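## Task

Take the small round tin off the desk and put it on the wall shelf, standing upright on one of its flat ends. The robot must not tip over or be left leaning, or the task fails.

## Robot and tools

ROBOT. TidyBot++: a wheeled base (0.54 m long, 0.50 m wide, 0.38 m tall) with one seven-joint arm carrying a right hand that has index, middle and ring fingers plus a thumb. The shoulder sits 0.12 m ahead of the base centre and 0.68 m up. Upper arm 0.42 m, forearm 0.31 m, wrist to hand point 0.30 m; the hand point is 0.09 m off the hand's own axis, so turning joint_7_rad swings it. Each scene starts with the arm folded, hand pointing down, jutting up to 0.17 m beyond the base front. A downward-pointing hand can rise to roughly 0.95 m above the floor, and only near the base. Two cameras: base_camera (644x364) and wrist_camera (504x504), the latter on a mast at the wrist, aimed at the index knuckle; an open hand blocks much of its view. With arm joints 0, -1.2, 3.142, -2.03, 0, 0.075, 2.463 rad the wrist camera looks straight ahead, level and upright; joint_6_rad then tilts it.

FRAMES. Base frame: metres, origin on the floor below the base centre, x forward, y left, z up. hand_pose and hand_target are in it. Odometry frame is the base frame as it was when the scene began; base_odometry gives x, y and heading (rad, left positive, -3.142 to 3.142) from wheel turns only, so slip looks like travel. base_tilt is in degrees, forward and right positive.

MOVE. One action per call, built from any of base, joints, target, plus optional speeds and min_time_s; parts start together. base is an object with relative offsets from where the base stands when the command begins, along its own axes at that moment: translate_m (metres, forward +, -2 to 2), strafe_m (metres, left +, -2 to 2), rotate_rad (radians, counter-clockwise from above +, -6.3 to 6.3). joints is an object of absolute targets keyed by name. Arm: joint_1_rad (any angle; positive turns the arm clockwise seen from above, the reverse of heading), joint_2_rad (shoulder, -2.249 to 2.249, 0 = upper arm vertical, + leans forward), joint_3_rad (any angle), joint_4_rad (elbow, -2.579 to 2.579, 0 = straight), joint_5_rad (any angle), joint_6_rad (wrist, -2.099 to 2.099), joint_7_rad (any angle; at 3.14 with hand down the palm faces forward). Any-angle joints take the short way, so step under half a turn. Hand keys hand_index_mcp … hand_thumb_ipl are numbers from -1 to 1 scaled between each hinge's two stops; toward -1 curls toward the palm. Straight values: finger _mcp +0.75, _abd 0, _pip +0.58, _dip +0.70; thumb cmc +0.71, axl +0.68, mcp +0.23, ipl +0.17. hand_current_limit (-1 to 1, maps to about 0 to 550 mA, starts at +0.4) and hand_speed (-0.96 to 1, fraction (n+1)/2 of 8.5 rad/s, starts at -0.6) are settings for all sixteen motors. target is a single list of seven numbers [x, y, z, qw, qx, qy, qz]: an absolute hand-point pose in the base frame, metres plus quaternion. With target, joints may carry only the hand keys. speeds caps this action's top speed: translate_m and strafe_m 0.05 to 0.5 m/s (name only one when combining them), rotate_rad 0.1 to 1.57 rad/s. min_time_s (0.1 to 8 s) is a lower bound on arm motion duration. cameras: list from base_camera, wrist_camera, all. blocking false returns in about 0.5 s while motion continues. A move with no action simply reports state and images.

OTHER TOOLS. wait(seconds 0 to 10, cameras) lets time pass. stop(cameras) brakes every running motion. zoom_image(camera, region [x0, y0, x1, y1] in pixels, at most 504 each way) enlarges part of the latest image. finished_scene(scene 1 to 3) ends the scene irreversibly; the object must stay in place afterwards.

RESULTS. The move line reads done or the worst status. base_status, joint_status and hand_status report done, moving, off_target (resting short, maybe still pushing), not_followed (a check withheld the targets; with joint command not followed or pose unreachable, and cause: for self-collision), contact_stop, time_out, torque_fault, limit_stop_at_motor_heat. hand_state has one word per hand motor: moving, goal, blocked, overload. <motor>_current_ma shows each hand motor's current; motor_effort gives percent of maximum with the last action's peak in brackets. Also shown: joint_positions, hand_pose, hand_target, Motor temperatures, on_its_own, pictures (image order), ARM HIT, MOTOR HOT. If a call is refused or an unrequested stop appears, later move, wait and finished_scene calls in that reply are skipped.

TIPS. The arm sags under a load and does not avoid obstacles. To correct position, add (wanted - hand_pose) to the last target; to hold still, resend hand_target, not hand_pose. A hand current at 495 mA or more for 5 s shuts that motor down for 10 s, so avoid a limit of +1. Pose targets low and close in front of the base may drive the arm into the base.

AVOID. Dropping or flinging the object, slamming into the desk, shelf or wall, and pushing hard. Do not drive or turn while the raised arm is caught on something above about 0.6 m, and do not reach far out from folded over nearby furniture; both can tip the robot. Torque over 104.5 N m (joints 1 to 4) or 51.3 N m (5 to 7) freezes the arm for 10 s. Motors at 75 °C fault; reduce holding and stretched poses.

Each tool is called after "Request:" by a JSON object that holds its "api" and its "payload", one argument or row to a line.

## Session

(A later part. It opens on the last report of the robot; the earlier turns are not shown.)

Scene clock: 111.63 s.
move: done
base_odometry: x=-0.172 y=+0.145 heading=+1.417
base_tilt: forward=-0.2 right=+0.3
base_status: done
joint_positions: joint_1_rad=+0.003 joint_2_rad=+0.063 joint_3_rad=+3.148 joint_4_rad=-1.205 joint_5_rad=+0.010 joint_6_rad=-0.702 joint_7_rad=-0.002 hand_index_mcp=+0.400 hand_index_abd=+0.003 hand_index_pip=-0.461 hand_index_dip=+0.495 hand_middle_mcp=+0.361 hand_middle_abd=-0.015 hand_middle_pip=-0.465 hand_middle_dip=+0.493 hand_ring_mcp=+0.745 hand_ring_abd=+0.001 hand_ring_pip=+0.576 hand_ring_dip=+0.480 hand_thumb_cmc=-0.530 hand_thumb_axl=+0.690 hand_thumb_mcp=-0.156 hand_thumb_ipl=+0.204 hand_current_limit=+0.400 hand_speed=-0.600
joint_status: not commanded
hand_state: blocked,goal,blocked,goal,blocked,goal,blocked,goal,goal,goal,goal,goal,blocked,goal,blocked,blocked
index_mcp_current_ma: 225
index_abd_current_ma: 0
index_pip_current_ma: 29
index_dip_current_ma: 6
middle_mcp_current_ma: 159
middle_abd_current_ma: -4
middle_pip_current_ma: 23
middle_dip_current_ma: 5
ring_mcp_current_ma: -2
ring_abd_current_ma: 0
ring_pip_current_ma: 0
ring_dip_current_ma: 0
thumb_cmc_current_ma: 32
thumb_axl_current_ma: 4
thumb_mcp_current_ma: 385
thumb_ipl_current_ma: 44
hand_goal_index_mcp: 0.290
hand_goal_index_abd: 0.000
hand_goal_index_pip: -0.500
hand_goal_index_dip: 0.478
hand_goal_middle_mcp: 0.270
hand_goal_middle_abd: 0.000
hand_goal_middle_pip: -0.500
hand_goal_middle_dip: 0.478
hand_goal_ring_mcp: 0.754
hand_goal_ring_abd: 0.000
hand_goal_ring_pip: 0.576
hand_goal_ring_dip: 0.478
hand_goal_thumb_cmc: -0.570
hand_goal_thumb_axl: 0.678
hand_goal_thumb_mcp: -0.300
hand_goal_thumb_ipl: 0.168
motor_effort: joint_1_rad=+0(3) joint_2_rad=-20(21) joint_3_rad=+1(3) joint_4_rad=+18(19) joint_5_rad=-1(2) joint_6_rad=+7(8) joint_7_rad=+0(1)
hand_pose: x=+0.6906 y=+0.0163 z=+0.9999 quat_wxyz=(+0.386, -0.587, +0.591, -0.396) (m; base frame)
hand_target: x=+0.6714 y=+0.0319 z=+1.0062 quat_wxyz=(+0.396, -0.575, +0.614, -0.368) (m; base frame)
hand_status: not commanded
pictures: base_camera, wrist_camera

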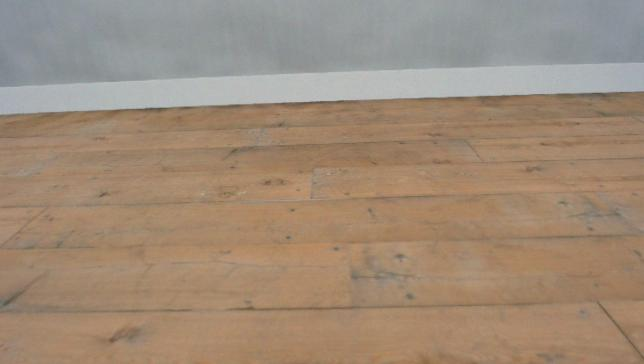

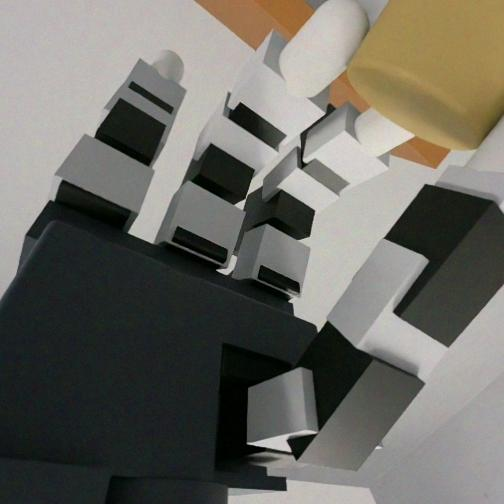

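Request:
{"api": "zoom_image", "payload": {
  "camera": "wrist_camera",
  "region": [180, 0, 330, 60]
}}

Request:
{"api": "zoom_image", "payload": {
  "camera": "wrist_camera",
  "region": [380, 120, 480, 180]
}}

Scaled by 3.360.

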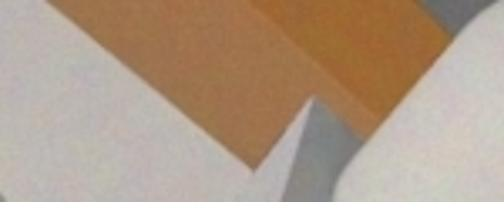

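Scaled by 5.040.

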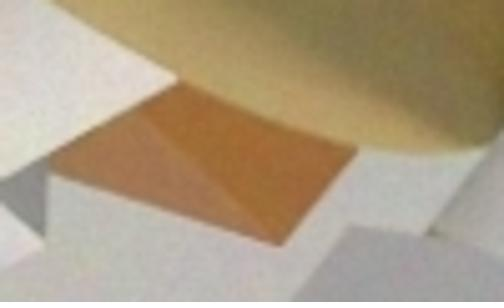

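Request:
{"api": "move", "payload": {
  "base": {"rotate_rad":0.096},
  "speeds": {"rotate_rad":0.4}
}}

Request:
{"api": "move", "payload": {
  "base": {"translate_m":0.2},
  "speeds": {"translate_m":0.25},
  "cameras": ["all"]
}}

Request:
{"api": "zoom_image", "payload": {
  "camera": "wrist_camera",
  "region": [200, 0, 350, 60]
}}

Scene clock: 139.43 s.
move: done
base_odometry: x=-0.172 y=+0.145 heading=+1.513
base_tilt: forward=-0.2 right=+0.3
base_status: done
joint_positions: joint_1_rad=-0.004 joint_2_rad=+0.063 joint_3_rad=+3.139 joint_4_rad=-1.205 joint_5_rad=+0.010 joint_6_rad=-0.702 joint_7_rad=-0.002 hand_index_mcp=+0.400 hand_index_abd=+0.003 hand_index_pip=-0.461 hand_index_dip=+0.495 hand_middle_mcp=+0.361 hand_middle_abd=-0.015 hand_middle_pip=-0.465 hand_middle_dip=+0.493 hand_ring_mcp=+0.745 hand_ring_abd=+0.001 hand_ring_pip=+0.576 hand_ring_dip=+0.480 hand_thumb_cmc=-0.530 hand_thumb_axl=+0.690 hand_thumb_mcp=-0.156 hand_thumb_ipl=+0.204 hand_current_limit=+0.400 hand_speed=-0.600
joint_status: not commanded
hand_state: blocked,goal,blocked,goal,blocked,goal,blocked,goal,goal,goal,goal,goal,blocked,goal,blocked,blocked
index_mcp_current_ma: 225
index_abd_current_ma: 0
index_pip_current_ma: 29
index_dip_current_ma: 6
middle_mcp_current_ma: 159
middle_abd_current_ma: -4
middle_pip_current_ma: 23
middle_dip_current_ma: 5
ring_mcp_current_ma: -2
ring_abd_current_ma: 0
ring_pip_current_ma: 0
ring_dip_current_ma: 0
thumb_cmc_current_ma: 32
thumb_axl_current_ma: 4
thumb_mcp_current_ma: 385
thumb_ipl_current_ma: 44
hand_goal_index_mcp: 0.290
hand_goal_index_abd: 0.000
hand_goal_index_pip: -0.500
hand_goal_index_dip: 0.478
hand_goal_middle_mcp: 0.270
hand_goal_middle_abd: 0.000
hand_goal_middle_pip: -0.500
hand_goal_middle_dip: 0.478
hand_goal_ring_mcp: 0.754
hand_goal_ring_abd: 0.000
hand_goal_ring_pip: 0.576
hand_goal_ring_dip: 0.478
hand_goal_thumb_cmc: -0.570
hand_goal_thumb_axl: 0.678
hand_goal_thumb_mcp: -0.300
hand_goal_thumb_ipl: 0.168
motor_effort: joint_1_rad=+0(3) joint_2_rad=-20(20) joint_3_rad=+1(3) joint_4_rad=+18(19) joint_5_rad=-1(2) joint_6_rad=+7(8) joint_7_rad=+1(1)
hand_pose: x=+0.6902 y=+0.0254 z=+0.9999 quat_wxyz=(+0.389, -0.592, +0.587, -0.393) (m; base frame)
hand_target: x=+0.6714 y=+0.0319 z=+1.0062 quat_wxyz=(+0.396, -0.575, +0.614, -0.368) (m; base frame)
hand_status: not commanded
pictures: none

Scene clock: 141.03 s.
move: done
base_odometry: x=-0.160 y=+0.345 heading=+1.512
base_tilt: forward=-0.2 right=+0.3
base_status: done
joint_positions: joint_1_rad=-0.004 joint_2_rad=+0.061 joint_3_rad=+3.139 joint_4_rad=-1.204 joint_5_rad=+0.010 joint_6_rad=-0.703 joint_7_rad=-0.002 hand_index_mcp=+0.400 hand_index_abd=+0.003 hand_index_pip=-0.461 hand_index_dip=+0.495 hand_middle_mcp=+0.361 hand_middle_abd=-0.015 hand_middle_pip=-0.465 hand_middle_dip=+0.493 hand_ring_mcp=+0.745 hand_ring_abd=+0.001 hand_ring_pip=+0.576 hand_ring_dip=+0.480 hand_thumb_cmc=-0.530 hand_thumb_axl=+0.690 hand_thumb_mcp=-0.156 hand_thumb_ipl=+0.204 hand_current_limit=+0.400 hand_speed=-0.600
joint_status: not commanded
hand_state: blocked,goal,blocked,goal,blocked,goal,blocked,goal,goal,goal,goal,goal,blocked,goal,blocked,blocked
index_mcp_current_ma: 225
index_abd_current_ma: 0
index_pip_current_ma: 29
index_dip_current_ma: 6
middle_mcp_current_ma: 158
middle_abd_current_ma: -4
middle_pip_current_ma: 23
middle_dip_current_ma: 5
ring_mcp_current_ma: -2
ring_abd_current_ma: 0
ring_pip_current_ma: 0
ring_dip_current_ma: 0
thumb_cmc_current_ma: 32
thumb_axl_current_ma: 4
thumb_mcp_current_ma: 385
thumb_ipl_current_ma: 44
hand_goal_index_mcp: 0.290
hand_goal_index_abd: 0.000
hand_goal_index_pip: -0.500
hand_goal_index_dip: 0.478
hand_goal_middle_mcp: 0.270
hand_goal_middle_abd: 0.000
hand_goal_middle_pip: -0.500
hand_goal_middle_dip: 0.478
hand_goal_ring_mcp: 0.754
hand_goal_ring_abd: 0.000
hand_goal_ring_pip: 0.576
hand_goal_ring_dip: 0.478
hand_goal_thumb_cmc: -0.570
hand_goal_thumb_axl: 0.678
hand_goal_thumb_mcp: -0.300
hand_goal_thumb_ipl: 0.168
motor_effort: joint_1_rad=+0(1) joint_2_rad=-19(23) joint_3_rad=+0(1) joint_4_rad=+18(19) joint_5_rad=-1(1) joint_6_rad=+7(8) joint_7_rad=+1(1)
hand_pose: x=+0.6895 y=+0.0254 z=+1.0012 quat_wxyz=(+0.390, -0.591, +0.586, -0.393) (m; base frame)
hand_target: x=+0.6714 y=+0.0319 z=+1.0062 quat_wxyz=(+0.396, -0.575, +0.614, -0.368) (m; base frame)
hand_status: not commanded
pictures: base_camera, wrist_camera

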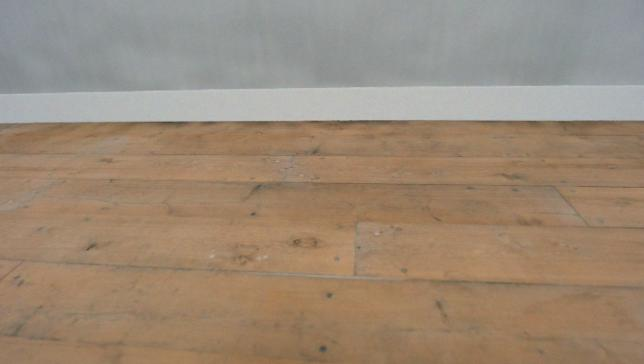

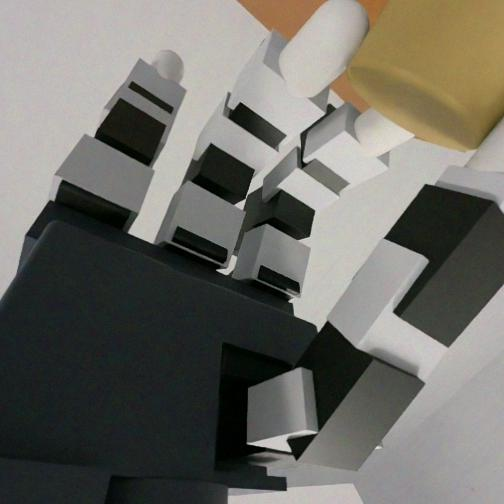

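Scaled by 3.360.

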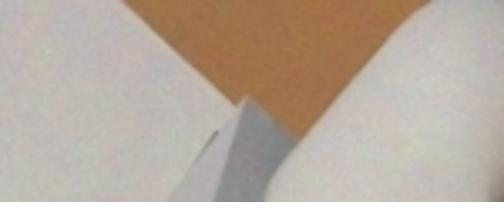

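Request:
{"api": "move", "payload": {
  "base": {"translate_m":0.15},
  "speeds": {"translate_m":0.25},
  "cameras": ["all"]
}}

Request:
{"api": "zoom_image", "payload": {
  "camera": "wrist_camera",
  "region": [240, 0, 390, 60]
}}

Scene clock: 150.20 s.
move: done
base_odometry: x=-0.151 y=+0.495 heading=+1.512
base_tilt: forward=-0.2 right=+0.3
base_status: done
joint_positions: joint_1_rad=-0.004 joint_2_rad=+0.059 joint_3_rad=+3.139 joint_4_rad=-1.204 joint_5_rad=+0.010 joint_6_rad=-0.703 joint_7_rad=-0.002 hand_index_mcp=+0.400 hand_index_abd=+0.003 hand_index_pip=-0.461 hand_index_dip=+0.495 hand_middle_mcp=+0.361 hand_middle_abd=-0.015 hand_middle_pip=-0.465 hand_middle_dip=+0.493 hand_ring_mcp=+0.745 hand_ring_abd=+0.001 hand_ring_pip=+0.576 hand_ring_dip=+0.480 hand_thumb_cmc=-0.530 hand_thumb_axl=+0.690 hand_thumb_mcp=-0.156 hand_thumb_ipl=+0.204 hand_current_limit=+0.400 hand_speed=-0.600
joint_status: not commanded
hand_state: blocked,goal,blocked,goal,blocked,goal,blocked,goal,goal,goal,goal,goal,blocked,goal,blocked,blocked
index_mcp_current_ma: 225
index_abd_current_ma: 0
index_pip_current_ma: 29
index_dip_current_ma: 6
middle_mcp_current_ma: 158
middle_abd_current_ma: -4
middle_pip_current_ma: 24
middle_dip_current_ma: 5
ring_mcp_current_ma: -2
ring_abd_current_ma: 0
ring_pip_current_ma: 0
ring_dip_current_ma: 0
thumb_cmc_current_ma: 32
thumb_axl_current_ma: 4
thumb_mcp_current_ma: 385
thumb_ipl_current_ma: 44
hand_goal_index_mcp: 0.290
hand_goal_index_abd: 0.000
hand_goal_index_pip: -0.500
hand_goal_index_dip: 0.478
hand_goal_middle_mcp: 0.270
hand_goal_middle_abd: 0.000
hand_goal_middle_pip: -0.500
hand_goal_middle_dip: 0.478
hand_goal_ring_mcp: 0.754
hand_goal_ring_abd: 0.000
hand_goal_ring_pip: 0.576
hand_goal_ring_dip: 0.478
hand_goal_thumb_cmc: -0.570
hand_goal_thumb_axl: 0.678
hand_goal_thumb_mcp: -0.300
hand_goal_thumb_ipl: 0.168
motor_effort: joint_1_rad=+0(1) joint_2_rad=-18(23) joint_3_rad=+0(2) joint_4_rad=+18(19) joint_5_rad=-1(1) joint_6_rad=+7(8) joint_7_rad=+1(2)
hand_pose: x=+0.6887 y=+0.0254 z=+1.0027 quat_wxyz=(+0.391, -0.591, +0.586, -0.394) (m; base frame)
hand_target: x=+0.6714 y=+0.0319 z=+1.0062 quat_wxyz=(+0.396, -0.575, +0.614, -0.368) (m; base frame)
hand_status: not commanded
pictures: base_camera, wrist_camera

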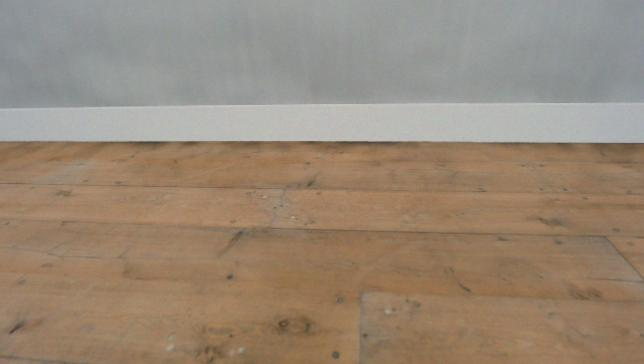

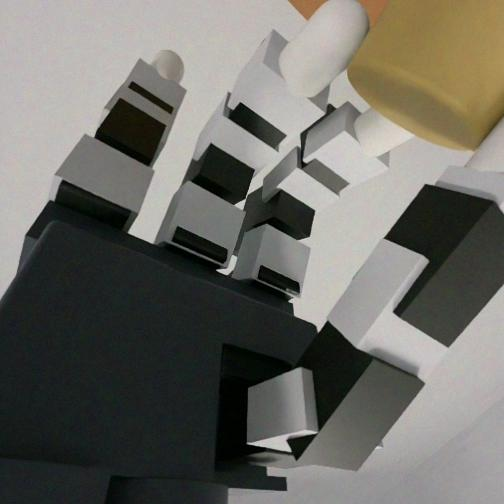

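Scaled by 3.360.

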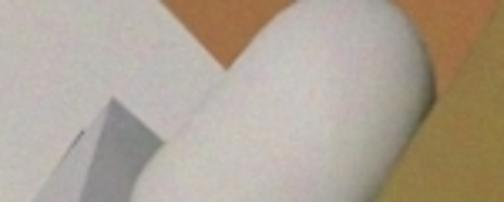

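Request:
{"api": "move", "payload": {
  "joints": {"joint_2_rad":-0.01,"joint_4_rad":-1.50,"joint_6_rad":-0.30,"hand_ring_pip":-0.42},
  "min_time_s": 3,
  "cameras": ["wrist_camera"]
}}

Request:
{"api": "zoom_image", "payload": {
  "camera": "wrist_camera",
  "region": [264, 0, 504, 180]
}}

Scene clock: 164.00 s.
move: done
base_odometry: x=-0.151 y=+0.495 heading=+1.512
base_tilt: forward=-0.2 right=+0.3
base_status: not commanded
joint_positions: joint_1_rad=-0.004 joint_2_rad=+0.034 joint_3_rad=+3.139 joint_4_rad=-1.476 joint_5_rad=+0.010 joint_6_rad=-0.382 joint_7_rad=-0.002 hand_index_mcp=+0.400 hand_index_abd=+0.003 hand_index_pip=-0.461 hand_index_dip=+0.495 hand_middle_mcp=+0.361 hand_middle_abd=-0.015 hand_middle_pip=-0.465 hand_middle_dip=+0.493 hand_ring_mcp=+0.745 hand_ring_abd=+0.001 hand_ring_pip=-0.417 hand_ring_dip=+0.480 hand_thumb_cmc=-0.530 hand_thumb_axl=+0.690 hand_thumb_mcp=-0.156 hand_thumb_ipl=+0.204 hand_current_limit=+0.400 hand_speed=-0.600
joint_status: all done
hand_state: blocked,goal,blocked,goal,blocked,goal,blocked,goal,goal,goal,goal,goal,blocked,goal,blocked,blocked
index_mcp_current_ma: 225
index_abd_current_ma: 0
index_pip_current_ma: 29
index_dip_current_ma: 6
middle_mcp_current_ma: 158
middle_abd_current_ma: -4
middle_pip_current_ma: 24
middle_dip_current_ma: 5
ring_mcp_current_ma: -2
ring_abd_current_ma: 0
ring_pip_current_ma: 0
ring_dip_current_ma: 0
thumb_cmc_current_ma: 32
thumb_axl_current_ma: 4
thumb_mcp_current_ma: 385
thumb_ipl_current_ma: 44
hand_goal_index_mcp: 0.290
hand_goal_index_abd: 0.000
hand_goal_index_pip: -0.500
hand_goal_index_dip: 0.478
hand_goal_middle_mcp: 0.270
hand_goal_middle_abd: 0.000
hand_goal_middle_pip: -0.500
hand_goal_middle_dip: 0.478
hand_goal_ring_mcp: 0.754
hand_goal_ring_abd: 0.000
hand_goal_ring_pip: -0.420
hand_goal_ring_dip: 0.478
hand_goal_thumb_cmc: -0.570
hand_goal_thumb_axl: 0.678
hand_goal_thumb_mcp: -0.300
hand_goal_thumb_ipl: 0.168
motor_effort: joint_1_rad=+1(1) joint_2_rad=-19(21) joint_3_rad=+0(1) joint_4_rad=+19(20) joint_5_rad=-1(1) joint_6_rad=+7(9) joint_7_rad=+1(2)
hand_pose: x=+0.7062 y=+0.0262 z=+0.9455 quat_wxyz=(+0.412, -0.577, +0.570, -0.415) (m; base frame)
hand_target: x=+0.7041 y=+0.0321 z=+0.9811 quat_wxyz=(+0.458, -0.533, +0.570, -0.426) (m; base frame)
hand_status: not commanded
pictures: wrist_camera

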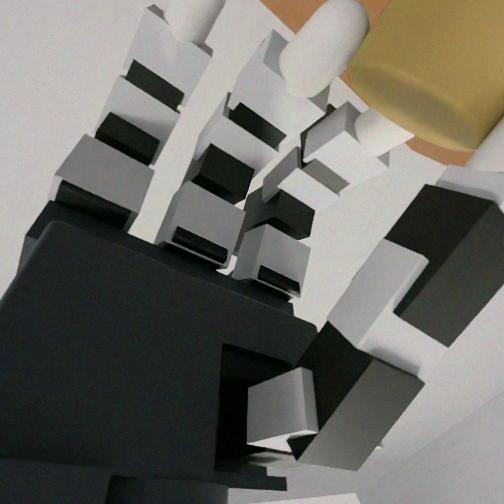

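Scaled by 2.100.

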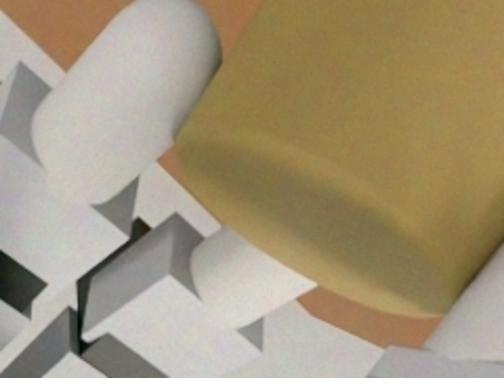

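Request:
{"api": "move", "payload": {
  "base": {"translate_m":0.178},
  "speeds": {"translate_m":0.12}
}}

Request:
{"api": "move", "payload": {
  "joints": {"joint_2_rad":-0.01,"joint_4_rad":-1.56,"joint_6_rad":-0.24},
  "min_time_s": 1.5,
  "cameras": ["all"]
}}

Scene clock: 170.97 s.
move: done
base_odometry: x=-0.141 y=+0.672 heading=+1.511
base_tilt: forward=-0.2 right=+0.3
base_status: done
joint_positions: joint_1_rad=-0.004 joint_2_rad=+0.020 joint_3_rad=+3.139 joint_4_rad=-1.477 joint_5_rad=+0.010 joint_6_rad=-0.377 joint_7_rad=-0.002 hand_index_mcp=+0.400 hand_index_abd=+0.003 hand_index_pip=-0.461 hand_index_dip=+0.495 hand_middle_mcp=+0.361 hand_middle_abd=-0.015 hand_middle_pip=-0.465 hand_middle_dip=+0.493 hand_ring_mcp=+0.745 hand_ring_abd=+0.001 hand_ring_pip=-0.418 hand_ring_dip=+0.480 hand_thumb_cmc=-0.530 hand_thumb_axl=+0.690 hand_thumb_mcp=-0.156 hand_thumb_ipl=+0.204 hand_current_limit=+0.400 hand_speed=-0.600
joint_status: not commanded
hand_state: blocked,goal,blocked,goal,blocked,goal,blocked,goal,goal,goal,goal,goal,blocked,goal,blocked,blocked
index_mcp_current_ma: 224
index_abd_current_ma: 0
index_pip_current_ma: 29
index_dip_current_ma: 6
middle_mcp_current_ma: 157
middle_abd_current_ma: -4
middle_pip_current_ma: 24
middle_dip_current_ma: 5
ring_mcp_current_ma: -2
ring_abd_current_ma: 0
ring_pip_current_ma: 0
ring_dip_current_ma: 0
thumb_cmc_current_ma: 32
thumb_axl_current_ma: 4
thumb_mcp_current_ma: 385
thumb_ipl_current_ma: 44
hand_goal_index_mcp: 0.290
hand_goal_index_abd: 0.000
hand_goal_index_pip: -0.500
hand_goal_index_dip: 0.478
hand_goal_middle_mcp: 0.270
hand_goal_middle_abd: 0.000
hand_goal_middle_pip: -0.500
hand_goal_middle_dip: 0.478
hand_goal_ring_mcp: 0.754
hand_goal_ring_abd: 0.000
hand_goal_ring_pip: -0.420
hand_goal_ring_dip: 0.478
hand_goal_thumb_cmc: -0.570
hand_goal_thumb_axl: 0.678
hand_goal_thumb_mcp: -0.300
hand_goal_thumb_ipl: 0.168
motor_effort: joint_1_rad=+0(1) joint_2_rad=-19(22) joint_3_rad=+0(1) joint_4_rad=+19(20) joint_5_rad=-1(1) joint_6_rad=+8(8) joint_7_rad=+1(1)
hand_pose: x=+0.7030 y=+0.0262 z=+0.9539 quat_wxyz=(+0.417, -0.573, +0.567, -0.420) (m; base frame)
hand_target: x=+0.7041 y=+0.0321 z=+0.9811 quat_wxyz=(+0.458, -0.533, +0.570, -0.426) (m; base frame)
hand_status: not commanded
pictures: none

Scene clock: 172.77 s.
move: done
base_odometry: x=-0.141 y=+0.672 heading=+1.511
base_tilt: forward=-0.2 right=+0.3
base_status: not commanded
joint_positions: joint_1_rad=-0.004 joint_2_rad=+0.020 joint_3_rad=+3.139 joint_4_rad=-1.535 joint_5_rad=+0.010 joint_6_rad=-0.321 joint_7_rad=-0.002 hand_index_mcp=+0.400 hand_index_abd=+0.003 hand_index_pip=-0.461 hand_index_dip=+0.495 hand_middle_mcp=+0.361 hand_middle_abd=-0.015 hand_middle_pip=-0.465 hand_middle_dip=+0.493 hand_ring_mcp=+0.745 hand_ring_abd=+0.001 hand_ring_pip=-0.418 hand_ring_dip=+0.480 hand_thumb_cmc=-0.530 hand_thumb_axl=+0.690 hand_thumb_mcp=-0.156 hand_thumb_ipl=+0.204 hand_current_limit=+0.400 hand_speed=-0.600
joint_status: all done
hand_state: blocked,goal,blocked,goal,blocked,goal,blocked,goal,goal,goal,goal,goal,blocked,goal,blocked,blocked
index_mcp_current_ma: 224
index_abd_current_ma: 0
index_pip_current_ma: 29
index_dip_current_ma: 6
middle_mcp_current_ma: 157
middle_abd_current_ma: -4
middle_pip_current_ma: 24
middle_dip_current_ma: 5
ring_mcp_current_ma: -2
ring_abd_current_ma: 0
ring_pip_current_ma: 0
ring_dip_current_ma: 0
thumb_cmc_current_ma: 32
thumb_axl_current_ma: 4
thumb_mcp_current_ma: 385
thumb_ipl_current_ma: 44
hand_goal_index_mcp: 0.290
hand_goal_index_abd: 0.000
hand_goal_index_pip: -0.500
hand_goal_index_dip: 0.478
hand_goal_middle_mcp: 0.270
hand_goal_middle_abd: 0.000
hand_goal_middle_pip: -0.500
hand_goal_middle_dip: 0.478
hand_goal_ring_mcp: 0.754
hand_goal_ring_abd: 0.000
hand_goal_ring_pip: -0.420
hand_goal_ring_dip: 0.478
hand_goal_thumb_cmc: -0.570
hand_goal_thumb_axl: 0.678
hand_goal_thumb_mcp: -0.300
hand_goal_thumb_ipl: 0.168
motor_effort: joint_1_rad=+0(1) joint_2_rad=-19(20) joint_3_rad=+1(1) joint_4_rad=+19(20) joint_5_rad=-1(1) joint_6_rad=+8(9) joint_7_rad=+1(1)
hand_pose: x=+0.7036 y=+0.0264 z=+0.9353 quat_wxyz=(+0.417, -0.574, +0.567, -0.419) (m; base frame)
hand_target: x=+0.7051 y=+0.0321 z=+0.9623 quat_wxyz=(+0.458, -0.533, +0.570, -0.426) (m; base frame)
hand_status: not commanded
pictures: base_camera, wrist_camera

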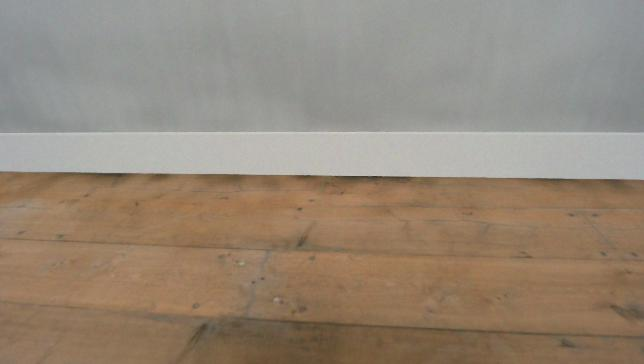

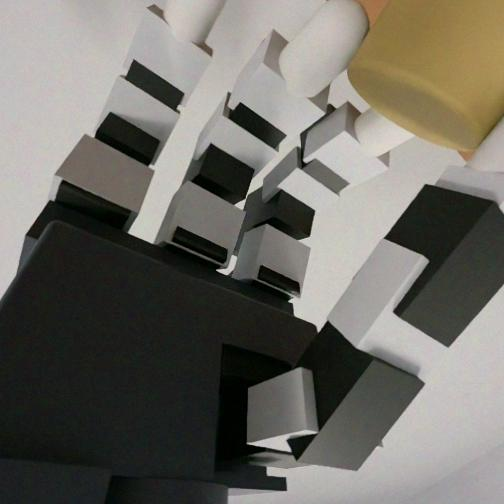

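Request:
{"api": "move", "payload": {
  "joints": {"joint_4_rad":-1.61,"joint_6_rad":-0.215},
  "min_time_s": 1
}}

Request:
{"api": "move", "payload": {
  "joints": {"joint_4_rad":-1.63,"joint_6_rad":-0.195},
  "min_time_s": 1
}}

Scene clock: 178.47 s.
move: done
base_odometry: x=-0.141 y=+0.672 heading=+1.511
base_tilt: forward=-0.2 right=+0.3
base_status: not commanded
joint_positions: joint_1_rad=-0.004 joint_2_rad=+0.020 joint_3_rad=+3.139 joint_4_rad=-1.586 joint_5_rad=+0.010 joint_6_rad=-0.296 joint_7_rad=-0.002 hand_index_mcp=+0.400 hand_index_abd=+0.003 hand_index_pip=-0.461 hand_index_dip=+0.495 hand_middle_mcp=+0.361 hand_middle_abd=-0.015 hand_middle_pip=-0.465 hand_middle_dip=+0.493 hand_ring_mcp=+0.745 hand_ring_abd=+0.001 hand_ring_pip=-0.418 hand_ring_dip=+0.480 hand_thumb_cmc=-0.530 hand_thumb_axl=+0.690 hand_thumb_mcp=-0.156 hand_thumb_ipl=+0.204 hand_current_limit=+0.400 hand_speed=-0.600
joint_status: all done
hand_state: blocked,goal,blocked,goal,blocked,goal,blocked,goal,goal,goal,goal,goal,blocked,goal,blocked,blocked
index_mcp_current_ma: 224
index_abd_current_ma: 0
index_pip_current_ma: 29
index_dip_current_ma: 6
middle_mcp_current_ma: 157
middle_abd_current_ma: -4
middle_pip_current_ma: 24
middle_dip_current_ma: 5
ring_mcp_current_ma: -2
ring_abd_current_ma: 0
ring_pip_current_ma: 0
ring_dip_current_ma: 0
thumb_cmc_current_ma: 32
thumb_axl_current_ma: 4
thumb_mcp_current_ma: 385
thumb_ipl_current_ma: 44
hand_goal_index_mcp: 0.290
hand_goal_index_abd: 0.000
hand_goal_index_pip: -0.500
hand_goal_index_dip: 0.478
hand_goal_middle_mcp: 0.270
hand_goal_middle_abd: 0.000
hand_goal_middle_pip: -0.500
hand_goal_middle_dip: 0.478
hand_goal_ring_mcp: 0.754
hand_goal_ring_abd: 0.000
hand_goal_ring_pip: -0.420
hand_goal_ring_dip: 0.478
hand_goal_thumb_cmc: -0.570
hand_goal_thumb_axl: 0.678
hand_goal_thumb_mcp: -0.300
hand_goal_thumb_ipl: 0.168
motor_effort: joint_1_rad=+1(1) joint_2_rad=-19(20) joint_3_rad=+1(2) joint_4_rad=+19(20) joint_5_rad=-1(1) joint_6_rad=+8(9) joint_7_rad=+0(2)
hand_pose: x=+0.6990 y=+0.0264 z=+0.9129 quat_wxyz=(+0.410, -0.579, +0.572, -0.412) (m; base frame)
hand_target: x=+0.7013 y=+0.0320 z=+0.9397 quat_wxyz=(+0.451, -0.538, +0.575, -0.419) (m; base frame)
hand_status: not commanded
pictures: none

Scene clock: 179.77 s.
move: done
base_odometry: x=-0.141 y=+0.672 heading=+1.511
base_tilt: forward=-0.2 right=+0.3
base_status: not commanded
joint_positions: joint_1_rad=-0.004 joint_2_rad=+0.020 joint_3_rad=+3.139 joint_4_rad=-1.605 joint_5_rad=+0.010 joint_6_rad=-0.276 joint_7_rad=-0.002 hand_index_mcp=+0.400 hand_index_abd=+0.003 hand_index_pip=-0.461 hand_index_dip=+0.495 hand_middle_mcp=+0.361 hand_middle_abd=-0.015 hand_middle_pip=-0.465 hand_middle_dip=+0.493 hand_ring_mcp=+0.745 hand_ring_abd=+0.001 hand_ring_pip=-0.418 hand_ring_dip=+0.480 hand_thumb_cmc=-0.530 hand_thumb_axl=+0.690 hand_thumb_mcp=-0.156 hand_thumb_ipl=+0.204 hand_current_limit=+0.400 hand_speed=-0.600
joint_status: all done
hand_state: blocked,goal,blocked,goal,blocked,goal,blocked,goal,goal,goal,goal,goal,blocked,goal,blocked,blocked
index_mcp_current_ma: 224
index_abd_current_ma: 0
index_pip_current_ma: 29
index_dip_current_ma: 6
middle_mcp_current_ma: 157
middle_abd_current_ma: -4
middle_pip_current_ma: 24
middle_dip_current_ma: 5
ring_mcp_current_ma: -2
ring_abd_current_ma: 0
ring_pip_current_ma: 0
ring_dip_current_ma: 0
thumb_cmc_current_ma: 32
thumb_axl_current_ma: 4
thumb_mcp_current_ma: 385
thumb_ipl_current_ma: 44
hand_goal_index_mcp: 0.290
hand_goal_index_abd: 0.000
hand_goal_index_pip: -0.500
hand_goal_index_dip: 0.478
hand_goal_middle_mcp: 0.270
hand_goal_middle_abd: 0.000
hand_goal_middle_pip: -0.500
hand_goal_middle_dip: 0.478
hand_goal_ring_mcp: 0.754
hand_goal_ring_abd: 0.000
hand_goal_ring_pip: -0.420
hand_goal_ring_dip: 0.478
hand_goal_thumb_cmc: -0.570
hand_goal_thumb_axl: 0.678
hand_goal_thumb_mcp: -0.300
hand_goal_thumb_ipl: 0.168
motor_effort: joint_1_rad=+0(1) joint_2_rad=-18(20) joint_3_rad=+0(1) joint_4_rad=+19(20) joint_5_rad=-1(1) joint_6_rad=+7(8) joint_7_rad=+1(2)
hand_pose: x=+0.6989 y=+0.0265 z=+0.9072 quat_wxyz=(+0.410, -0.579, +0.572, -0.412) (m; base frame)
hand_target: x=+0.7010 y=+0.0320 z=+0.9335 quat_wxyz=(+0.451, -0.538, +0.575, -0.419) (m; base frame)
hand_status: not commanded
pictures: none

Request:
{"api": "move", "payload": {
  "joints": {"joint_4_rad":-1.645,"joint_6_rad":-0.18},
  "min_time_s": 1
}}

Request:
{"api": "move", "payload": {
  "joints": {"joint_4_rad":-1.66,"joint_6_rad":-0.165},
  "min_time_s": 1,
  "cameras": ["wrist_camera"]
}}

Request:
{"api": "zoom_image", "payload": {
  "camera": "wrist_camera",
  "region": [264, 0, 504, 180]
}}

Scene clock: 188.30 s.
move: done
base_odometry: x=-0.141 y=+0.672 heading=+1.511
base_tilt: forward=-0.2 right=+0.3
base_status: not commanded
joint_positions: joint_1_rad=-0.004 joint_2_rad=+0.020 joint_3_rad=+3.139 joint_4_rad=-1.620 joint_5_rad=+0.010 joint_6_rad=-0.261 joint_7_rad=-0.002 hand_index_mcp=+0.400 hand_index_abd=+0.003 hand_index_pip=-0.461 hand_index_dip=+0.495 hand_middle_mcp=+0.361 hand_middle_abd=-0.015 hand_middle_pip=-0.465 hand_middle_dip=+0.493 hand_ring_mcp=+0.745 hand_ring_abd=+0.001 hand_ring_pip=-0.418 hand_ring_dip=+0.480 hand_thumb_cmc=-0.530 hand_thumb_axl=+0.690 hand_thumb_mcp=-0.156 hand_thumb_ipl=+0.204 hand_current_limit=+0.400 hand_speed=-0.600
joint_status: all done
hand_state: blocked,goal,blocked,goal,blocked,goal,blocked,goal,goal,goal,goal,goal,blocked,goal,blocked,blocked
index_mcp_current_ma: 224
index_abd_current_ma: 0
index_pip_current_ma: 29
index_dip_current_ma: 6
middle_mcp_current_ma: 157
middle_abd_current_ma: -4
middle_pip_current_ma: 24
middle_dip_current_ma: 5
ring_mcp_current_ma: -2
ring_abd_current_ma: 0
ring_pip_current_ma: 0
ring_dip_current_ma: 0
thumb_cmc_current_ma: 32
thumb_axl_current_ma: 4
thumb_mcp_current_ma: 385
thumb_ipl_current_ma: 44
hand_goal_index_mcp: 0.290
hand_goal_index_abd: 0.000
hand_goal_index_pip: -0.500
hand_goal_index_dip: 0.478
hand_goal_middle_mcp: 0.270
hand_goal_middle_abd: 0.000
hand_goal_middle_pip: -0.500
hand_goal_middle_dip: 0.478
hand_goal_ring_mcp: 0.754
hand_goal_ring_abd: 0.000
hand_goal_ring_pip: -0.420
hand_goal_ring_dip: 0.478
hand_goal_thumb_cmc: -0.570
hand_goal_thumb_axl: 0.678
hand_goal_thumb_mcp: -0.300
hand_goal_thumb_ipl: 0.168
motor_effort: joint_1_rad=+1(1) joint_2_rad=-19(19) joint_3_rad=+0(1) joint_4_rad=+19(20) joint_5_rad=-1(1) joint_6_rad=+7(9) joint_7_rad=+1(1)
hand_pose: x=+0.6986 y=+0.0265 z=+0.9026 quat_wxyz=(+0.410, -0.579, +0.572, -0.412) (m; base frame)
hand_target: x=+0.7007 y=+0.0320 z=+0.9288 quat_wxyz=(+0.451, -0.538, +0.575, -0.419) (m; base frame)
hand_status: not commanded
pictures: none

Scene clock: 189.60 s.
move: done
base_odometry: x=-0.141 y=+0.672 heading=+1.511
base_tilt: forward=-0.2 right=+0.3
base_status: not commanded
joint_positions: joint_1_rad=-0.004 joint_2_rad=+0.020 joint_3_rad=+3.139 joint_4_rad=-1.629 joint_5_rad=+0.010 joint_6_rad=-0.241 joint_7_rad=-0.002 hand_index_mcp=+0.400 hand_index_abd=+0.003 hand_index_pip=-0.461 hand_index_dip=+0.495 hand_middle_mcp=+0.361 hand_middle_abd=-0.015 hand_middle_pip=-0.465 hand_middle_dip=+0.493 hand_ring_mcp=+0.745 hand_ring_abd=+0.001 hand_ring_pip=-0.418 hand_ring_dip=+0.480 hand_thumb_cmc=-0.530 hand_thumb_axl=+0.690 hand_thumb_mcp=-0.156 hand_thumb_ipl=+0.204 hand_current_limit=+0.400 hand_speed=-0.600
joint_status: all done
hand_state: blocked,goal,blocked,goal,blocked,goal,blocked,goal,goal,goal,goal,goal,blocked,goal,blocked,blocked
index_mcp_current_ma: 224
index_abd_current_ma: 0
index_pip_current_ma: 29
index_dip_current_ma: 6
middle_mcp_current_ma: 157
middle_abd_current_ma: -4
middle_pip_current_ma: 24
middle_dip_current_ma: 5
ring_mcp_current_ma: -2
ring_abd_current_ma: 0
ring_pip_current_ma: 0
ring_dip_current_ma: 0
thumb_cmc_current_ma: 32
thumb_axl_current_ma: 4
thumb_mcp_current_ma: 385
thumb_ipl_current_ma: 44
hand_goal_index_mcp: 0.290
hand_goal_index_abd: 0.000
hand_goal_index_pip: -0.500
hand_goal_index_dip: 0.478
hand_goal_middle_mcp: 0.270
hand_goal_middle_abd: 0.000
hand_goal_middle_pip: -0.500
hand_goal_middle_dip: 0.478
hand_goal_ring_mcp: 0.754
hand_goal_ring_abd: 0.000
hand_goal_ring_pip: -0.420
hand_goal_ring_dip: 0.478
hand_goal_thumb_cmc: -0.570
hand_goal_thumb_axl: 0.678
hand_goal_thumb_mcp: -0.300
hand_goal_thumb_ipl: 0.168
motor_effort: joint_1_rad=+0(1) joint_2_rad=-17(19) joint_3_rad=+0(1) joint_4_rad=+18(20) joint_5_rad=+0(1) joint_6_rad=+7(9) joint_7_rad=+1(2)
hand_pose: x=+0.7003 y=+0.0266 z=+0.9024 quat_wxyz=(+0.413, -0.577, +0.569, -0.415) (m; base frame)
hand_target: x=+0.7004 y=+0.0320 z=+0.9240 quat_wxyz=(+0.451, -0.538, +0.575, -0.419) (m; base frame)
hand_status: not commanded
pictures: wrist_camera

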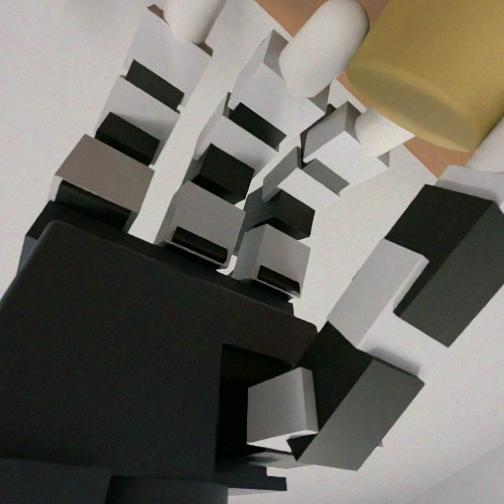

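Scaled by 2.100.

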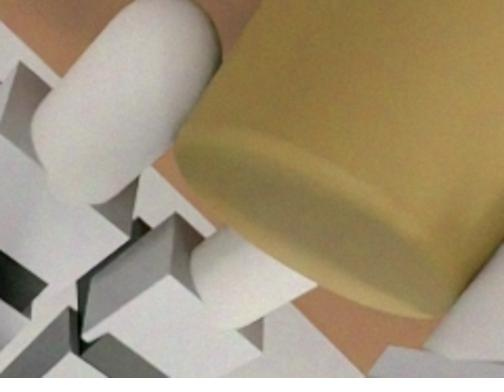

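Request:
{"api": "move", "payload": {
  "joints": {"hand_index_mcp":0.385,"hand_middle_mcp":0.35,"hand_index_pip":-0.47,"hand_middle_pip":-0.475,"hand_thumb_mcp":-0.18}
}}

Request:
{"api": "move", "payload": {
  "joints": {"hand_thumb_mcp":0.0,"hand_index_mcp":0.54,"hand_middle_mcp":0.52},
  "cameras": ["wrist_camera"]
}}

Request:
{"api": "zoom_image", "payload": {
  "camera": "wrist_camera",
  "region": [264, 0, 504, 180]
}}

Scene clock: 192.80 s.
move: off_target
base_odometry: x=-0.141 y=+0.672 heading=+1.511
base_tilt: forward=-0.2 right=+0.3
base_status: not commanded
joint_positions: joint_1_rad=-0.004 joint_2_rad=+0.020 joint_3_rad=+3.139 joint_4_rad=-1.629 joint_5_rad=+0.010 joint_6_rad=-0.240 joint_7_rad=-0.002 hand_index_mcp=+0.406 hand_index_abd=+0.003 hand_index_pip=-0.446 hand_index_dip=+0.492 hand_middle_mcp=+0.370 hand_middle_abd=-0.015 hand_middle_pip=-0.451 hand_middle_dip=+0.493 hand_ring_mcp=+0.745 hand_ring_abd=+0.001 hand_ring_pip=-0.418 hand_ring_dip=+0.480 hand_thumb_cmc=-0.531 hand_thumb_axl=+0.690 hand_thumb_mcp=-0.148 hand_thumb_ipl=+0.195 hand_current_limit=+0.400 hand_speed=-0.600
joint_status: hand_index_mcp off_target (ended at +0.406, target +0.385); hand_index_pip off_target (ended at -0.446, target -0.470); hand_middle_pip off_target (ended at -0.451, target -0.475); hand_thumb_mcp off_target (ended at -0.148, target -0.180); the others done
hand_state: blocked,goal,blocked,goal,goal,goal,blocked,goal,goal,goal,goal,goal,blocked,goal,blocked,blocked
index_mcp_current_ma: 10
index_abd_current_ma: 0
index_pip_current_ma: 11
index_dip_current_ma: 4
middle_mcp_current_ma: 9
middle_abd_current_ma: -4
middle_pip_current_ma: 11
middle_dip_current_ma: 5
ring_mcp_current_ma: -2
ring_abd_current_ma: 0
ring_pip_current_ma: 0
ring_dip_current_ma: 0
thumb_cmc_current_ma: 31
thumb_axl_current_ma: 4
thumb_mcp_current_ma: 32
thumb_ipl_current_ma: 25
hand_goal_index_mcp: 0.386
hand_goal_index_abd: 0.000
hand_goal_index_pip: -0.470
hand_goal_index_dip: 0.478
hand_goal_middle_mcp: 0.350
hand_goal_middle_abd: 0.000
hand_goal_middle_pip: -0.474
hand_goal_middle_dip: 0.478
hand_goal_ring_mcp: 0.754
hand_goal_ring_abd: 0.000
hand_goal_ring_pip: -0.420
hand_goal_ring_dip: 0.478
hand_goal_thumb_cmc: -0.570
hand_goal_thumb_axl: 0.678
hand_goal_thumb_mcp: -0.180
hand_goal_thumb_ipl: 0.168
motor_effort: joint_1_rad=+1(1) joint_2_rad=-17(19) joint_3_rad=+1(2) joint_4_rad=+18(18) joint_5_rad=+0(1) joint_6_rad=+7(8) joint_7_rad=+1(1)
hand_pose: x=+0.7003 y=+0.0266 z=+0.9022 quat_wxyz=(+0.413, -0.577, +0.569, -0.415) (m; base frame)
hand_target: x=+0.7004 y=+0.0320 z=+0.9240 quat_wxyz=(+0.451, -0.538, +0.575, -0.419) (m; base frame)
hand_status: not commanded
pictures: none

Scene clock: 193.43 s.
move: done
base_odometry: x=-0.141 y=+0.672 heading=+1.511
base_tilt: forward=-0.2 right=+0.3
base_status: not commanded
joint_positions: joint_1_rad=-0.004 joint_2_rad=+0.020 joint_3_rad=+3.139 joint_4_rad=-1.635 joint_5_rad=+0.010 joint_6_rad=-0.240 joint_7_rad=-0.002 hand_index_mcp=+0.526 hand_index_abd=+0.003 hand_index_pip=-0.466 hand_index_dip=+0.481 hand_middle_mcp=+0.507 hand_middle_abd=-0.003 hand_middle_pip=-0.470 hand_middle_dip=+0.481 hand_ring_mcp=+0.745 hand_ring_abd=+0.001 hand_ring_pip=-0.418 hand_ring_dip=+0.480 hand_thumb_cmc=-0.568 hand_thumb_axl=+0.680 hand_thumb_mcp=-0.002 hand_thumb_ipl=+0.170 hand_current_limit=+0.400 hand_speed=-0.600
joint_status: all done
hand_state: goal,goal,goal,goal,goal,goal,goal,goal,goal,goal,goal,goal,goal,goal,goal,goal
index_mcp_current_ma: -5
index_abd_current_ma: 0
index_pip_current_ma: 0
index_dip_current_ma: 0
middle_mcp_current_ma: -4
middle_abd_current_ma: 0
middle_pip_current_ma: 0
middle_dip_current_ma: 0
ring_mcp_current_ma: -2
ring_abd_current_ma: 0
ring_pip_current_ma: 0
ring_dip_current_ma: 0
thumb_cmc_current_ma: 0
thumb_axl_current_ma: 0
thumb_mcp_current_ma: 0
thumb_ipl_current_ma: 0
hand_goal_index_mcp: 0.540
hand_goal_index_abd: 0.000
hand_goal_index_pip: -0.470
hand_goal_index_dip: 0.478
hand_goal_middle_mcp: 0.520
hand_goal_middle_abd: 0.000
hand_goal_middle_pip: -0.474
hand_goal_middle_dip: 0.478
hand_goal_ring_mcp: 0.754
hand_goal_ring_abd: 0.000
hand_goal_ring_pip: -0.420
hand_goal_ring_dip: 0.478
hand_goal_thumb_cmc: -0.570
hand_goal_thumb_axl: 0.678
hand_goal_thumb_mcp: 0.000
hand_goal_thumb_ipl: 0.168
motor_effort: joint_1_rad=+0(1) joint_2_rad=-19(19) joint_3_rad=+1(1) joint_4_rad=+19(19) joint_5_rad=-1(1) joint_6_rad=+7(8) joint_7_rad=+0(1)
hand_pose: x=+0.6992 y=+0.0266 z=+0.8992 quat_wxyz=(+0.412, -0.578, +0.570, -0.414) (m; base frame)
hand_target: x=+0.7004 y=+0.0320 z=+0.9240 quat_wxyz=(+0.451, -0.538, +0.575, -0.419) (m; base frame)
hand_status: not commanded
pictures: wrist_camera

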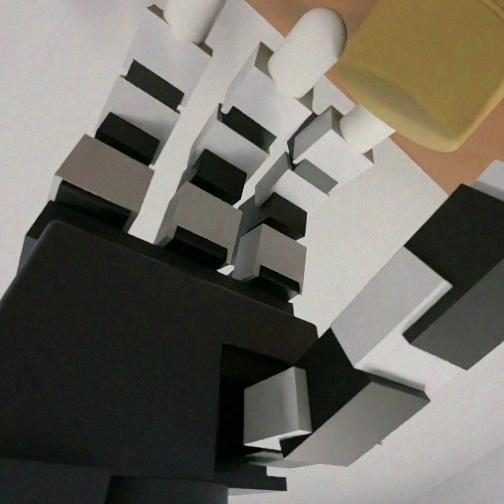

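Scaled by 2.100.

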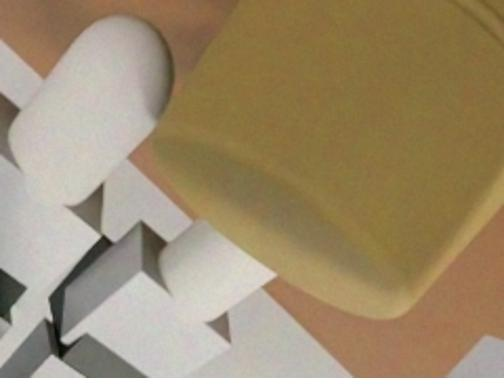

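Request:
{"api": "move", "payload": {
  "joints": {"hand_thumb_mcp":0.15,"hand_index_mcp":0.754,"hand_middle_mcp":0.754}
}}

Request:
{"api": "move", "payload": {
  "joints": {"joint_4_rad":-1.37,"joint_6_rad":-0.55},
  "min_time_s": 2.5,
  "cameras": ["wrist_camera"]
}}

Request:
{"api": "move", "payload": {
  "base": {"translate_m":-0.25},
  "cameras": ["wrist_camera"]
}}

Scene clock: 197.27 s.
move: done
base_odometry: x=-0.141 y=+0.672 heading=+1.511
base_tilt: forward=-0.2 right=+0.3
base_status: not commanded
joint_positions: joint_1_rad=-0.004 joint_2_rad=+0.020 joint_3_rad=+3.139 joint_4_rad=-1.635 joint_5_rad=+0.010 joint_6_rad=-0.240 joint_7_rad=-0.002 hand_index_mcp=+0.738 hand_index_abd=+0.003 hand_index_pip=-0.467 hand_index_dip=+0.481 hand_middle_mcp=+0.738 hand_middle_abd=-0.003 hand_middle_pip=-0.471 hand_middle_dip=+0.481 hand_ring_mcp=+0.745 hand_ring_abd=+0.001 hand_ring_pip=-0.418 hand_ring_dip=+0.480 hand_thumb_cmc=-0.568 hand_thumb_axl=+0.680 hand_thumb_mcp=+0.146 hand_thumb_ipl=+0.170 hand_current_limit=+0.400 hand_speed=-0.600
joint_status: all done
hand_state: goal,goal,goal,goal,goal,goal,goal,goal,goal,goal,goal,goal,goal,goal,goal,goal
index_mcp_current_ma: -7
index_abd_current_ma: 0
index_pip_current_ma: 0
index_dip_current_ma: 0
middle_mcp_current_ma: -6
middle_abd_current_ma: 0
middle_pip_current_ma: 0
middle_dip_current_ma: 0
ring_mcp_current_ma: -2
ring_abd_current_ma: 0
ring_pip_current_ma: 0
ring_dip_current_ma: 0
thumb_cmc_current_ma: 0
thumb_axl_current_ma: 0
thumb_mcp_current_ma: -1
thumb_ipl_current_ma: 0
hand_goal_index_mcp: 0.754
hand_goal_index_abd: 0.000
hand_goal_index_pip: -0.470
hand_goal_index_dip: 0.478
hand_goal_middle_mcp: 0.754
hand_goal_middle_abd: 0.000
hand_goal_middle_pip: -0.474
hand_goal_middle_dip: 0.478
hand_goal_ring_mcp: 0.754
hand_goal_ring_abd: 0.000
hand_goal_ring_pip: -0.420
hand_goal_ring_dip: 0.478
hand_goal_thumb_cmc: -0.570
hand_goal_thumb_axl: 0.678
hand_goal_thumb_mcp: 0.150
hand_goal_thumb_ipl: 0.168
motor_effort: joint_1_rad=+0(1) joint_2_rad=-19(20) joint_3_rad=+0(1) joint_4_rad=+19(19) joint_5_rad=-1(1) joint_6_rad=+8(8) joint_7_rad=+1(1)
hand_pose: x=+0.6992 y=+0.0266 z=+0.8991 quat_wxyz=(+0.412, -0.578, +0.570, -0.414) (m; base frame)
hand_target: x=+0.7004 y=+0.0320 z=+0.9240 quat_wxyz=(+0.451, -0.538, +0.575, -0.419) (m; base frame)
hand_status: not commanded
pictures: none

Scene clock: 200.07 s.
move: done
base_odometry: x=-0.141 y=+0.672 heading=+1.511
base_tilt: forward=-0.2 right=+0.3
base_status: not commanded
joint_positions: joint_1_rad=-0.004 joint_2_rad=+0.020 joint_3_rad=+3.139 joint_4_rad=-1.386 joint_5_rad=+0.010 joint_6_rad=-0.476 joint_7_rad=-0.002 hand_index_mcp=+0.738 hand_index_abd=+0.003 hand_index_pip=-0.467 hand_index_dip=+0.481 hand_middle_mcp=+0.738 hand_middle_abd=-0.003 hand_middle_pip=-0.471 hand_middle_dip=+0.481 hand_ring_mcp=+0.745 hand_ring_abd=+0.001 hand_ring_pip=-0.418 hand_ring_dip=+0.480 hand_thumb_cmc=-0.568 hand_thumb_axl=+0.680 hand_thumb_mcp=+0.146 hand_thumb_ipl=+0.170 hand_current_limit=+0.400 hand_speed=-0.600
joint_status: all done
hand_state: goal,goal,goal,goal,goal,goal,goal,goal,goal,goal,goal,goal,goal,goal,goal,goal
index_mcp_current_ma: -7
index_abd_current_ma: 0
index_pip_current_ma: 0
index_dip_current_ma: 0
middle_mcp_current_ma: -6
middle_abd_current_ma: 0
middle_pip_current_ma: 0
middle_dip_current_ma: 0
ring_mcp_current_ma: -2
ring_abd_current_ma: 0
ring_pip_current_ma: 0
ring_dip_current_ma: 0
thumb_cmc_current_ma: 0
thumb_axl_current_ma: 0
thumb_mcp_current_ma: -1
thumb_ipl_current_ma: 0
hand_goal_index_mcp: 0.754
hand_goal_index_abd: 0.000
hand_goal_index_pip: -0.470
hand_goal_index_dip: 0.478
hand_goal_middle_mcp: 0.754
hand_goal_middle_abd: 0.000
hand_goal_middle_pip: -0.474
hand_goal_middle_dip: 0.478
hand_goal_ring_mcp: 0.754
hand_goal_ring_abd: 0.000
hand_goal_ring_pip: -0.420
hand_goal_ring_dip: 0.478
hand_goal_thumb_cmc: -0.570
hand_goal_thumb_axl: 0.678
hand_goal_thumb_mcp: 0.150
hand_goal_thumb_ipl: 0.168
motor_effort: joint_1_rad=+0(1) joint_2_rad=-19(19) joint_3_rad=+1(1) joint_4_rad=+19(20) joint_5_rad=-1(1) joint_6_rad=+8(9) joint_7_rad=+1(2)
hand_pose: x=+0.6984 y=+0.0260 z=+0.9804 quat_wxyz=(+0.415, -0.574, +0.569, -0.418) (m; base frame)
hand_target: x=+0.6786 y=+0.0320 z=+0.9895 quat_wxyz=(+0.423, -0.558, +0.596, -0.393) (m; base frame)
hand_status: not commanded
pictures: wrist_camera

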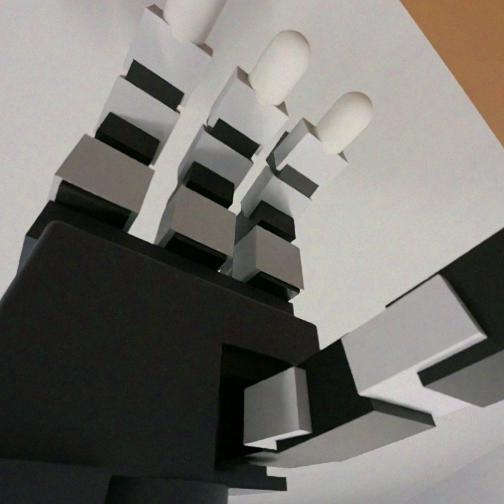

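Scene clock: 201.90 s.
move: done
base_odometry: x=-0.156 y=+0.423 heading=+1.511
base_tilt: forward=-0.2 right=+0.3
base_status: done
joint_positions: joint_1_rad=-0.004 joint_2_rad=+0.006 joint_3_rad=+3.139 joint_4_rad=-1.384 joint_5_rad=+0.010 joint_6_rad=-0.481 joint_7_rad=-0.002 hand_index_mcp=+0.738 hand_index_abd=+0.003 hand_index_pip=-0.468 hand_index_dip=+0.481 hand_middle_mcp=+0.738 hand_middle_abd=-0.003 hand_middle_pip=-0.472 hand_middle_dip=+0.481 hand_ring_mcp=+0.745 hand_ring_abd=+0.001 hand_ring_pip=-0.418 hand_ring_dip=+0.480 hand_thumb_cmc=-0.569 hand_thumb_axl=+0.680 hand_thumb_mcp=+0.147 hand_thumb_ipl=+0.169 hand_current_limit=+0.400 hand_speed=-0.600
joint_status: not commanded
hand_state: goal,goal,goal,goal,goal,goal,goal,goal,goal,goal,goal,goal,goal,goal,goal,goal
index_mcp_current_ma: -6
index_abd_current_ma: 0
index_pip_current_ma: 0
index_dip_current_ma: 0
middle_mcp_current_ma: -6
middle_abd_current_ma: 0
middle_pip_current_ma: 0
middle_dip_current_ma: 0
ring_mcp_current_ma: -2
ring_abd_current_ma: 0
ring_pip_current_ma: 0
ring_dip_current_ma: 0
thumb_cmc_current_ma: 0
thumb_axl_current_ma: 0
thumb_mcp_current_ma: 0
thumb_ipl_current_ma: 0
hand_goal_index_mcp: 0.754
hand_goal_index_abd: 0.000
hand_goal_index_pip: -0.470
hand_goal_index_dip: 0.478
hand_goal_middle_mcp: 0.754
hand_goal_middle_abd: 0.000
hand_goal_middle_pip: -0.474
hand_goal_middle_dip: 0.478
hand_goal_ring_mcp: 0.754
hand_goal_ring_abd: 0.000
hand_goal_ring_pip: -0.420
hand_goal_ring_dip: 0.478
hand_goal_thumb_cmc: -0.570
hand_goal_thumb_axl: 0.678
hand_goal_thumb_mcp: 0.150
hand_goal_thumb_ipl: 0.168
motor_effort: joint_1_rad=+0(3) joint_2_rad=-18(23) joint_3_rad=+0(2) joint_4_rad=+19(20) joint_5_rad=+0(1) joint_6_rad=+8(8) joint_7_rad=+1(2)
hand_pose: x=+0.6935 y=+0.0259 z=+0.9882 quat_wxyz=(+0.418, -0.572, +0.566, -0.421) (m; base frame)
hand_target: x=+0.6786 y=+0.0320 z=+0.9895 quat_wxyz=(+0.423, -0.558, +0.596, -0.393) (m; base frame)
hand_status: not commanded
pictures: wrist_camera

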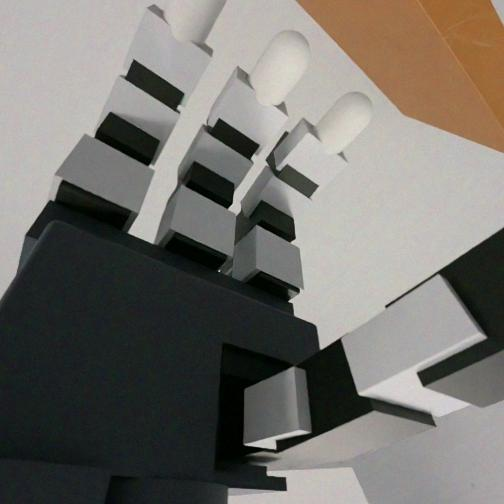

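Request:
{"api": "move", "payload": {
  "base": {"translate_m":-0.3},
  "cameras": ["wrist_camera"]
}}

Scene clock: 207.03 s.
move: done
base_odometry: x=-0.174 y=+0.123 heading=+1.511
base_tilt: forward=-0.2 right=+0.3
base_status: done
joint_positions: joint_1_rad=-0.004 joint_2_rad=+0.001 joint_3_rad=+3.139 joint_4_rad=-1.384 joint_5_rad=+0.010 joint_6_rad=-0.482 joint_7_rad=-0.002 hand_index_mcp=+0.738 hand_index_abd=+0.003 hand_index_pip=-0.468 hand_index_dip=+0.481 hand_middle_mcp=+0.739 hand_middle_abd=-0.003 hand_middle_pip=-0.472 hand_middle_dip=+0.481 hand_ring_mcp=+0.745 hand_ring_abd=+0.001 hand_ring_pip=-0.418 hand_ring_dip=+0.480 hand_thumb_cmc=-0.569 hand_thumb_axl=+0.680 hand_thumb_mcp=+0.147 hand_thumb_ipl=+0.169 hand_current_limit=+0.400 hand_speed=-0.600
joint_status: not commanded
hand_state: goal,goal,goal,goal,goal,goal,goal,goal,goal,goal,goal,goal,goal,goal,goal,goal
index_mcp_current_ma: -6
index_abd_current_ma: 0
index_pip_current_ma: 0
index_dip_current_ma: 0
middle_mcp_current_ma: -6
middle_abd_current_ma: 0
middle_pip_current_ma: 0
middle_dip_current_ma: 0
ring_mcp_current_ma: -2
ring_abd_current_ma: 0
ring_pip_current_ma: 0
ring_dip_current_ma: 0
thumb_cmc_current_ma: 0
thumb_axl_current_ma: 0
thumb_mcp_current_ma: 0
thumb_ipl_current_ma: 0
hand_goal_index_mcp: 0.754
hand_goal_index_abd: 0.000
hand_goal_index_pip: -0.470
hand_goal_index_dip: 0.478
hand_goal_middle_mcp: 0.754
hand_goal_middle_abd: 0.000
hand_goal_middle_pip: -0.474
hand_goal_middle_dip: 0.478
hand_goal_ring_mcp: 0.754
hand_goal_ring_abd: 0.000
hand_goal_ring_pip: -0.420
hand_goal_ring_dip: 0.478
hand_goal_thumb_cmc: -0.570
hand_goal_thumb_axl: 0.678
hand_goal_thumb_mcp: 0.150
hand_goal_thumb_ipl: 0.168
motor_effort: joint_1_rad=+0(1) joint_2_rad=-20(22) joint_3_rad=+0(1) joint_4_rad=+19(20) joint_5_rad=-1(1) joint_6_rad=+8(8) joint_7_rad=+1(2)
hand_pose: x=+0.6918 y=+0.0259 z=+0.9912 quat_wxyz=(+0.419, -0.571, +0.565, -0.422) (m; base frame)
hand_target: x=+0.6786 y=+0.0320 z=+0.9895 quat_wxyz=(+0.423, -0.558, +0.596, -0.393) (m; base frame)
hand_status: not commanded
pictures: wrist_camera

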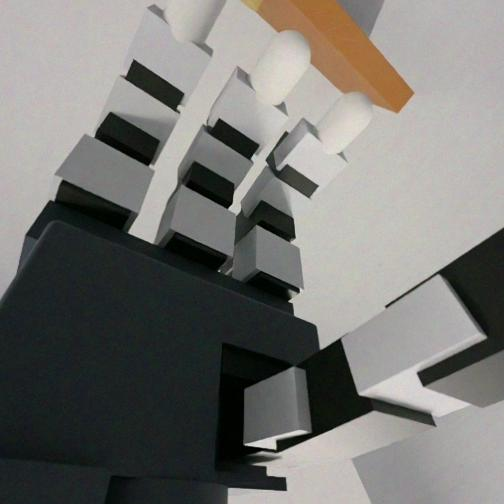

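Request:
{"api": "zoom_image", "payload": {
  "camera": "wrist_camera",
  "region": [210, 0, 330, 60]
}}

Scaled by 4.200.

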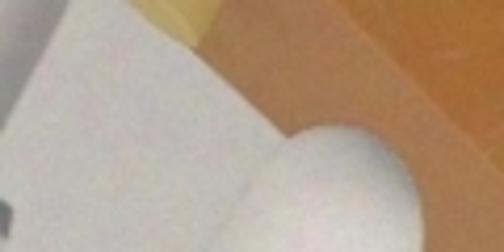

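Request:
{"api": "finished_scene", "payload": {
  "scene": 3
}}

The scene is finished: the task was done.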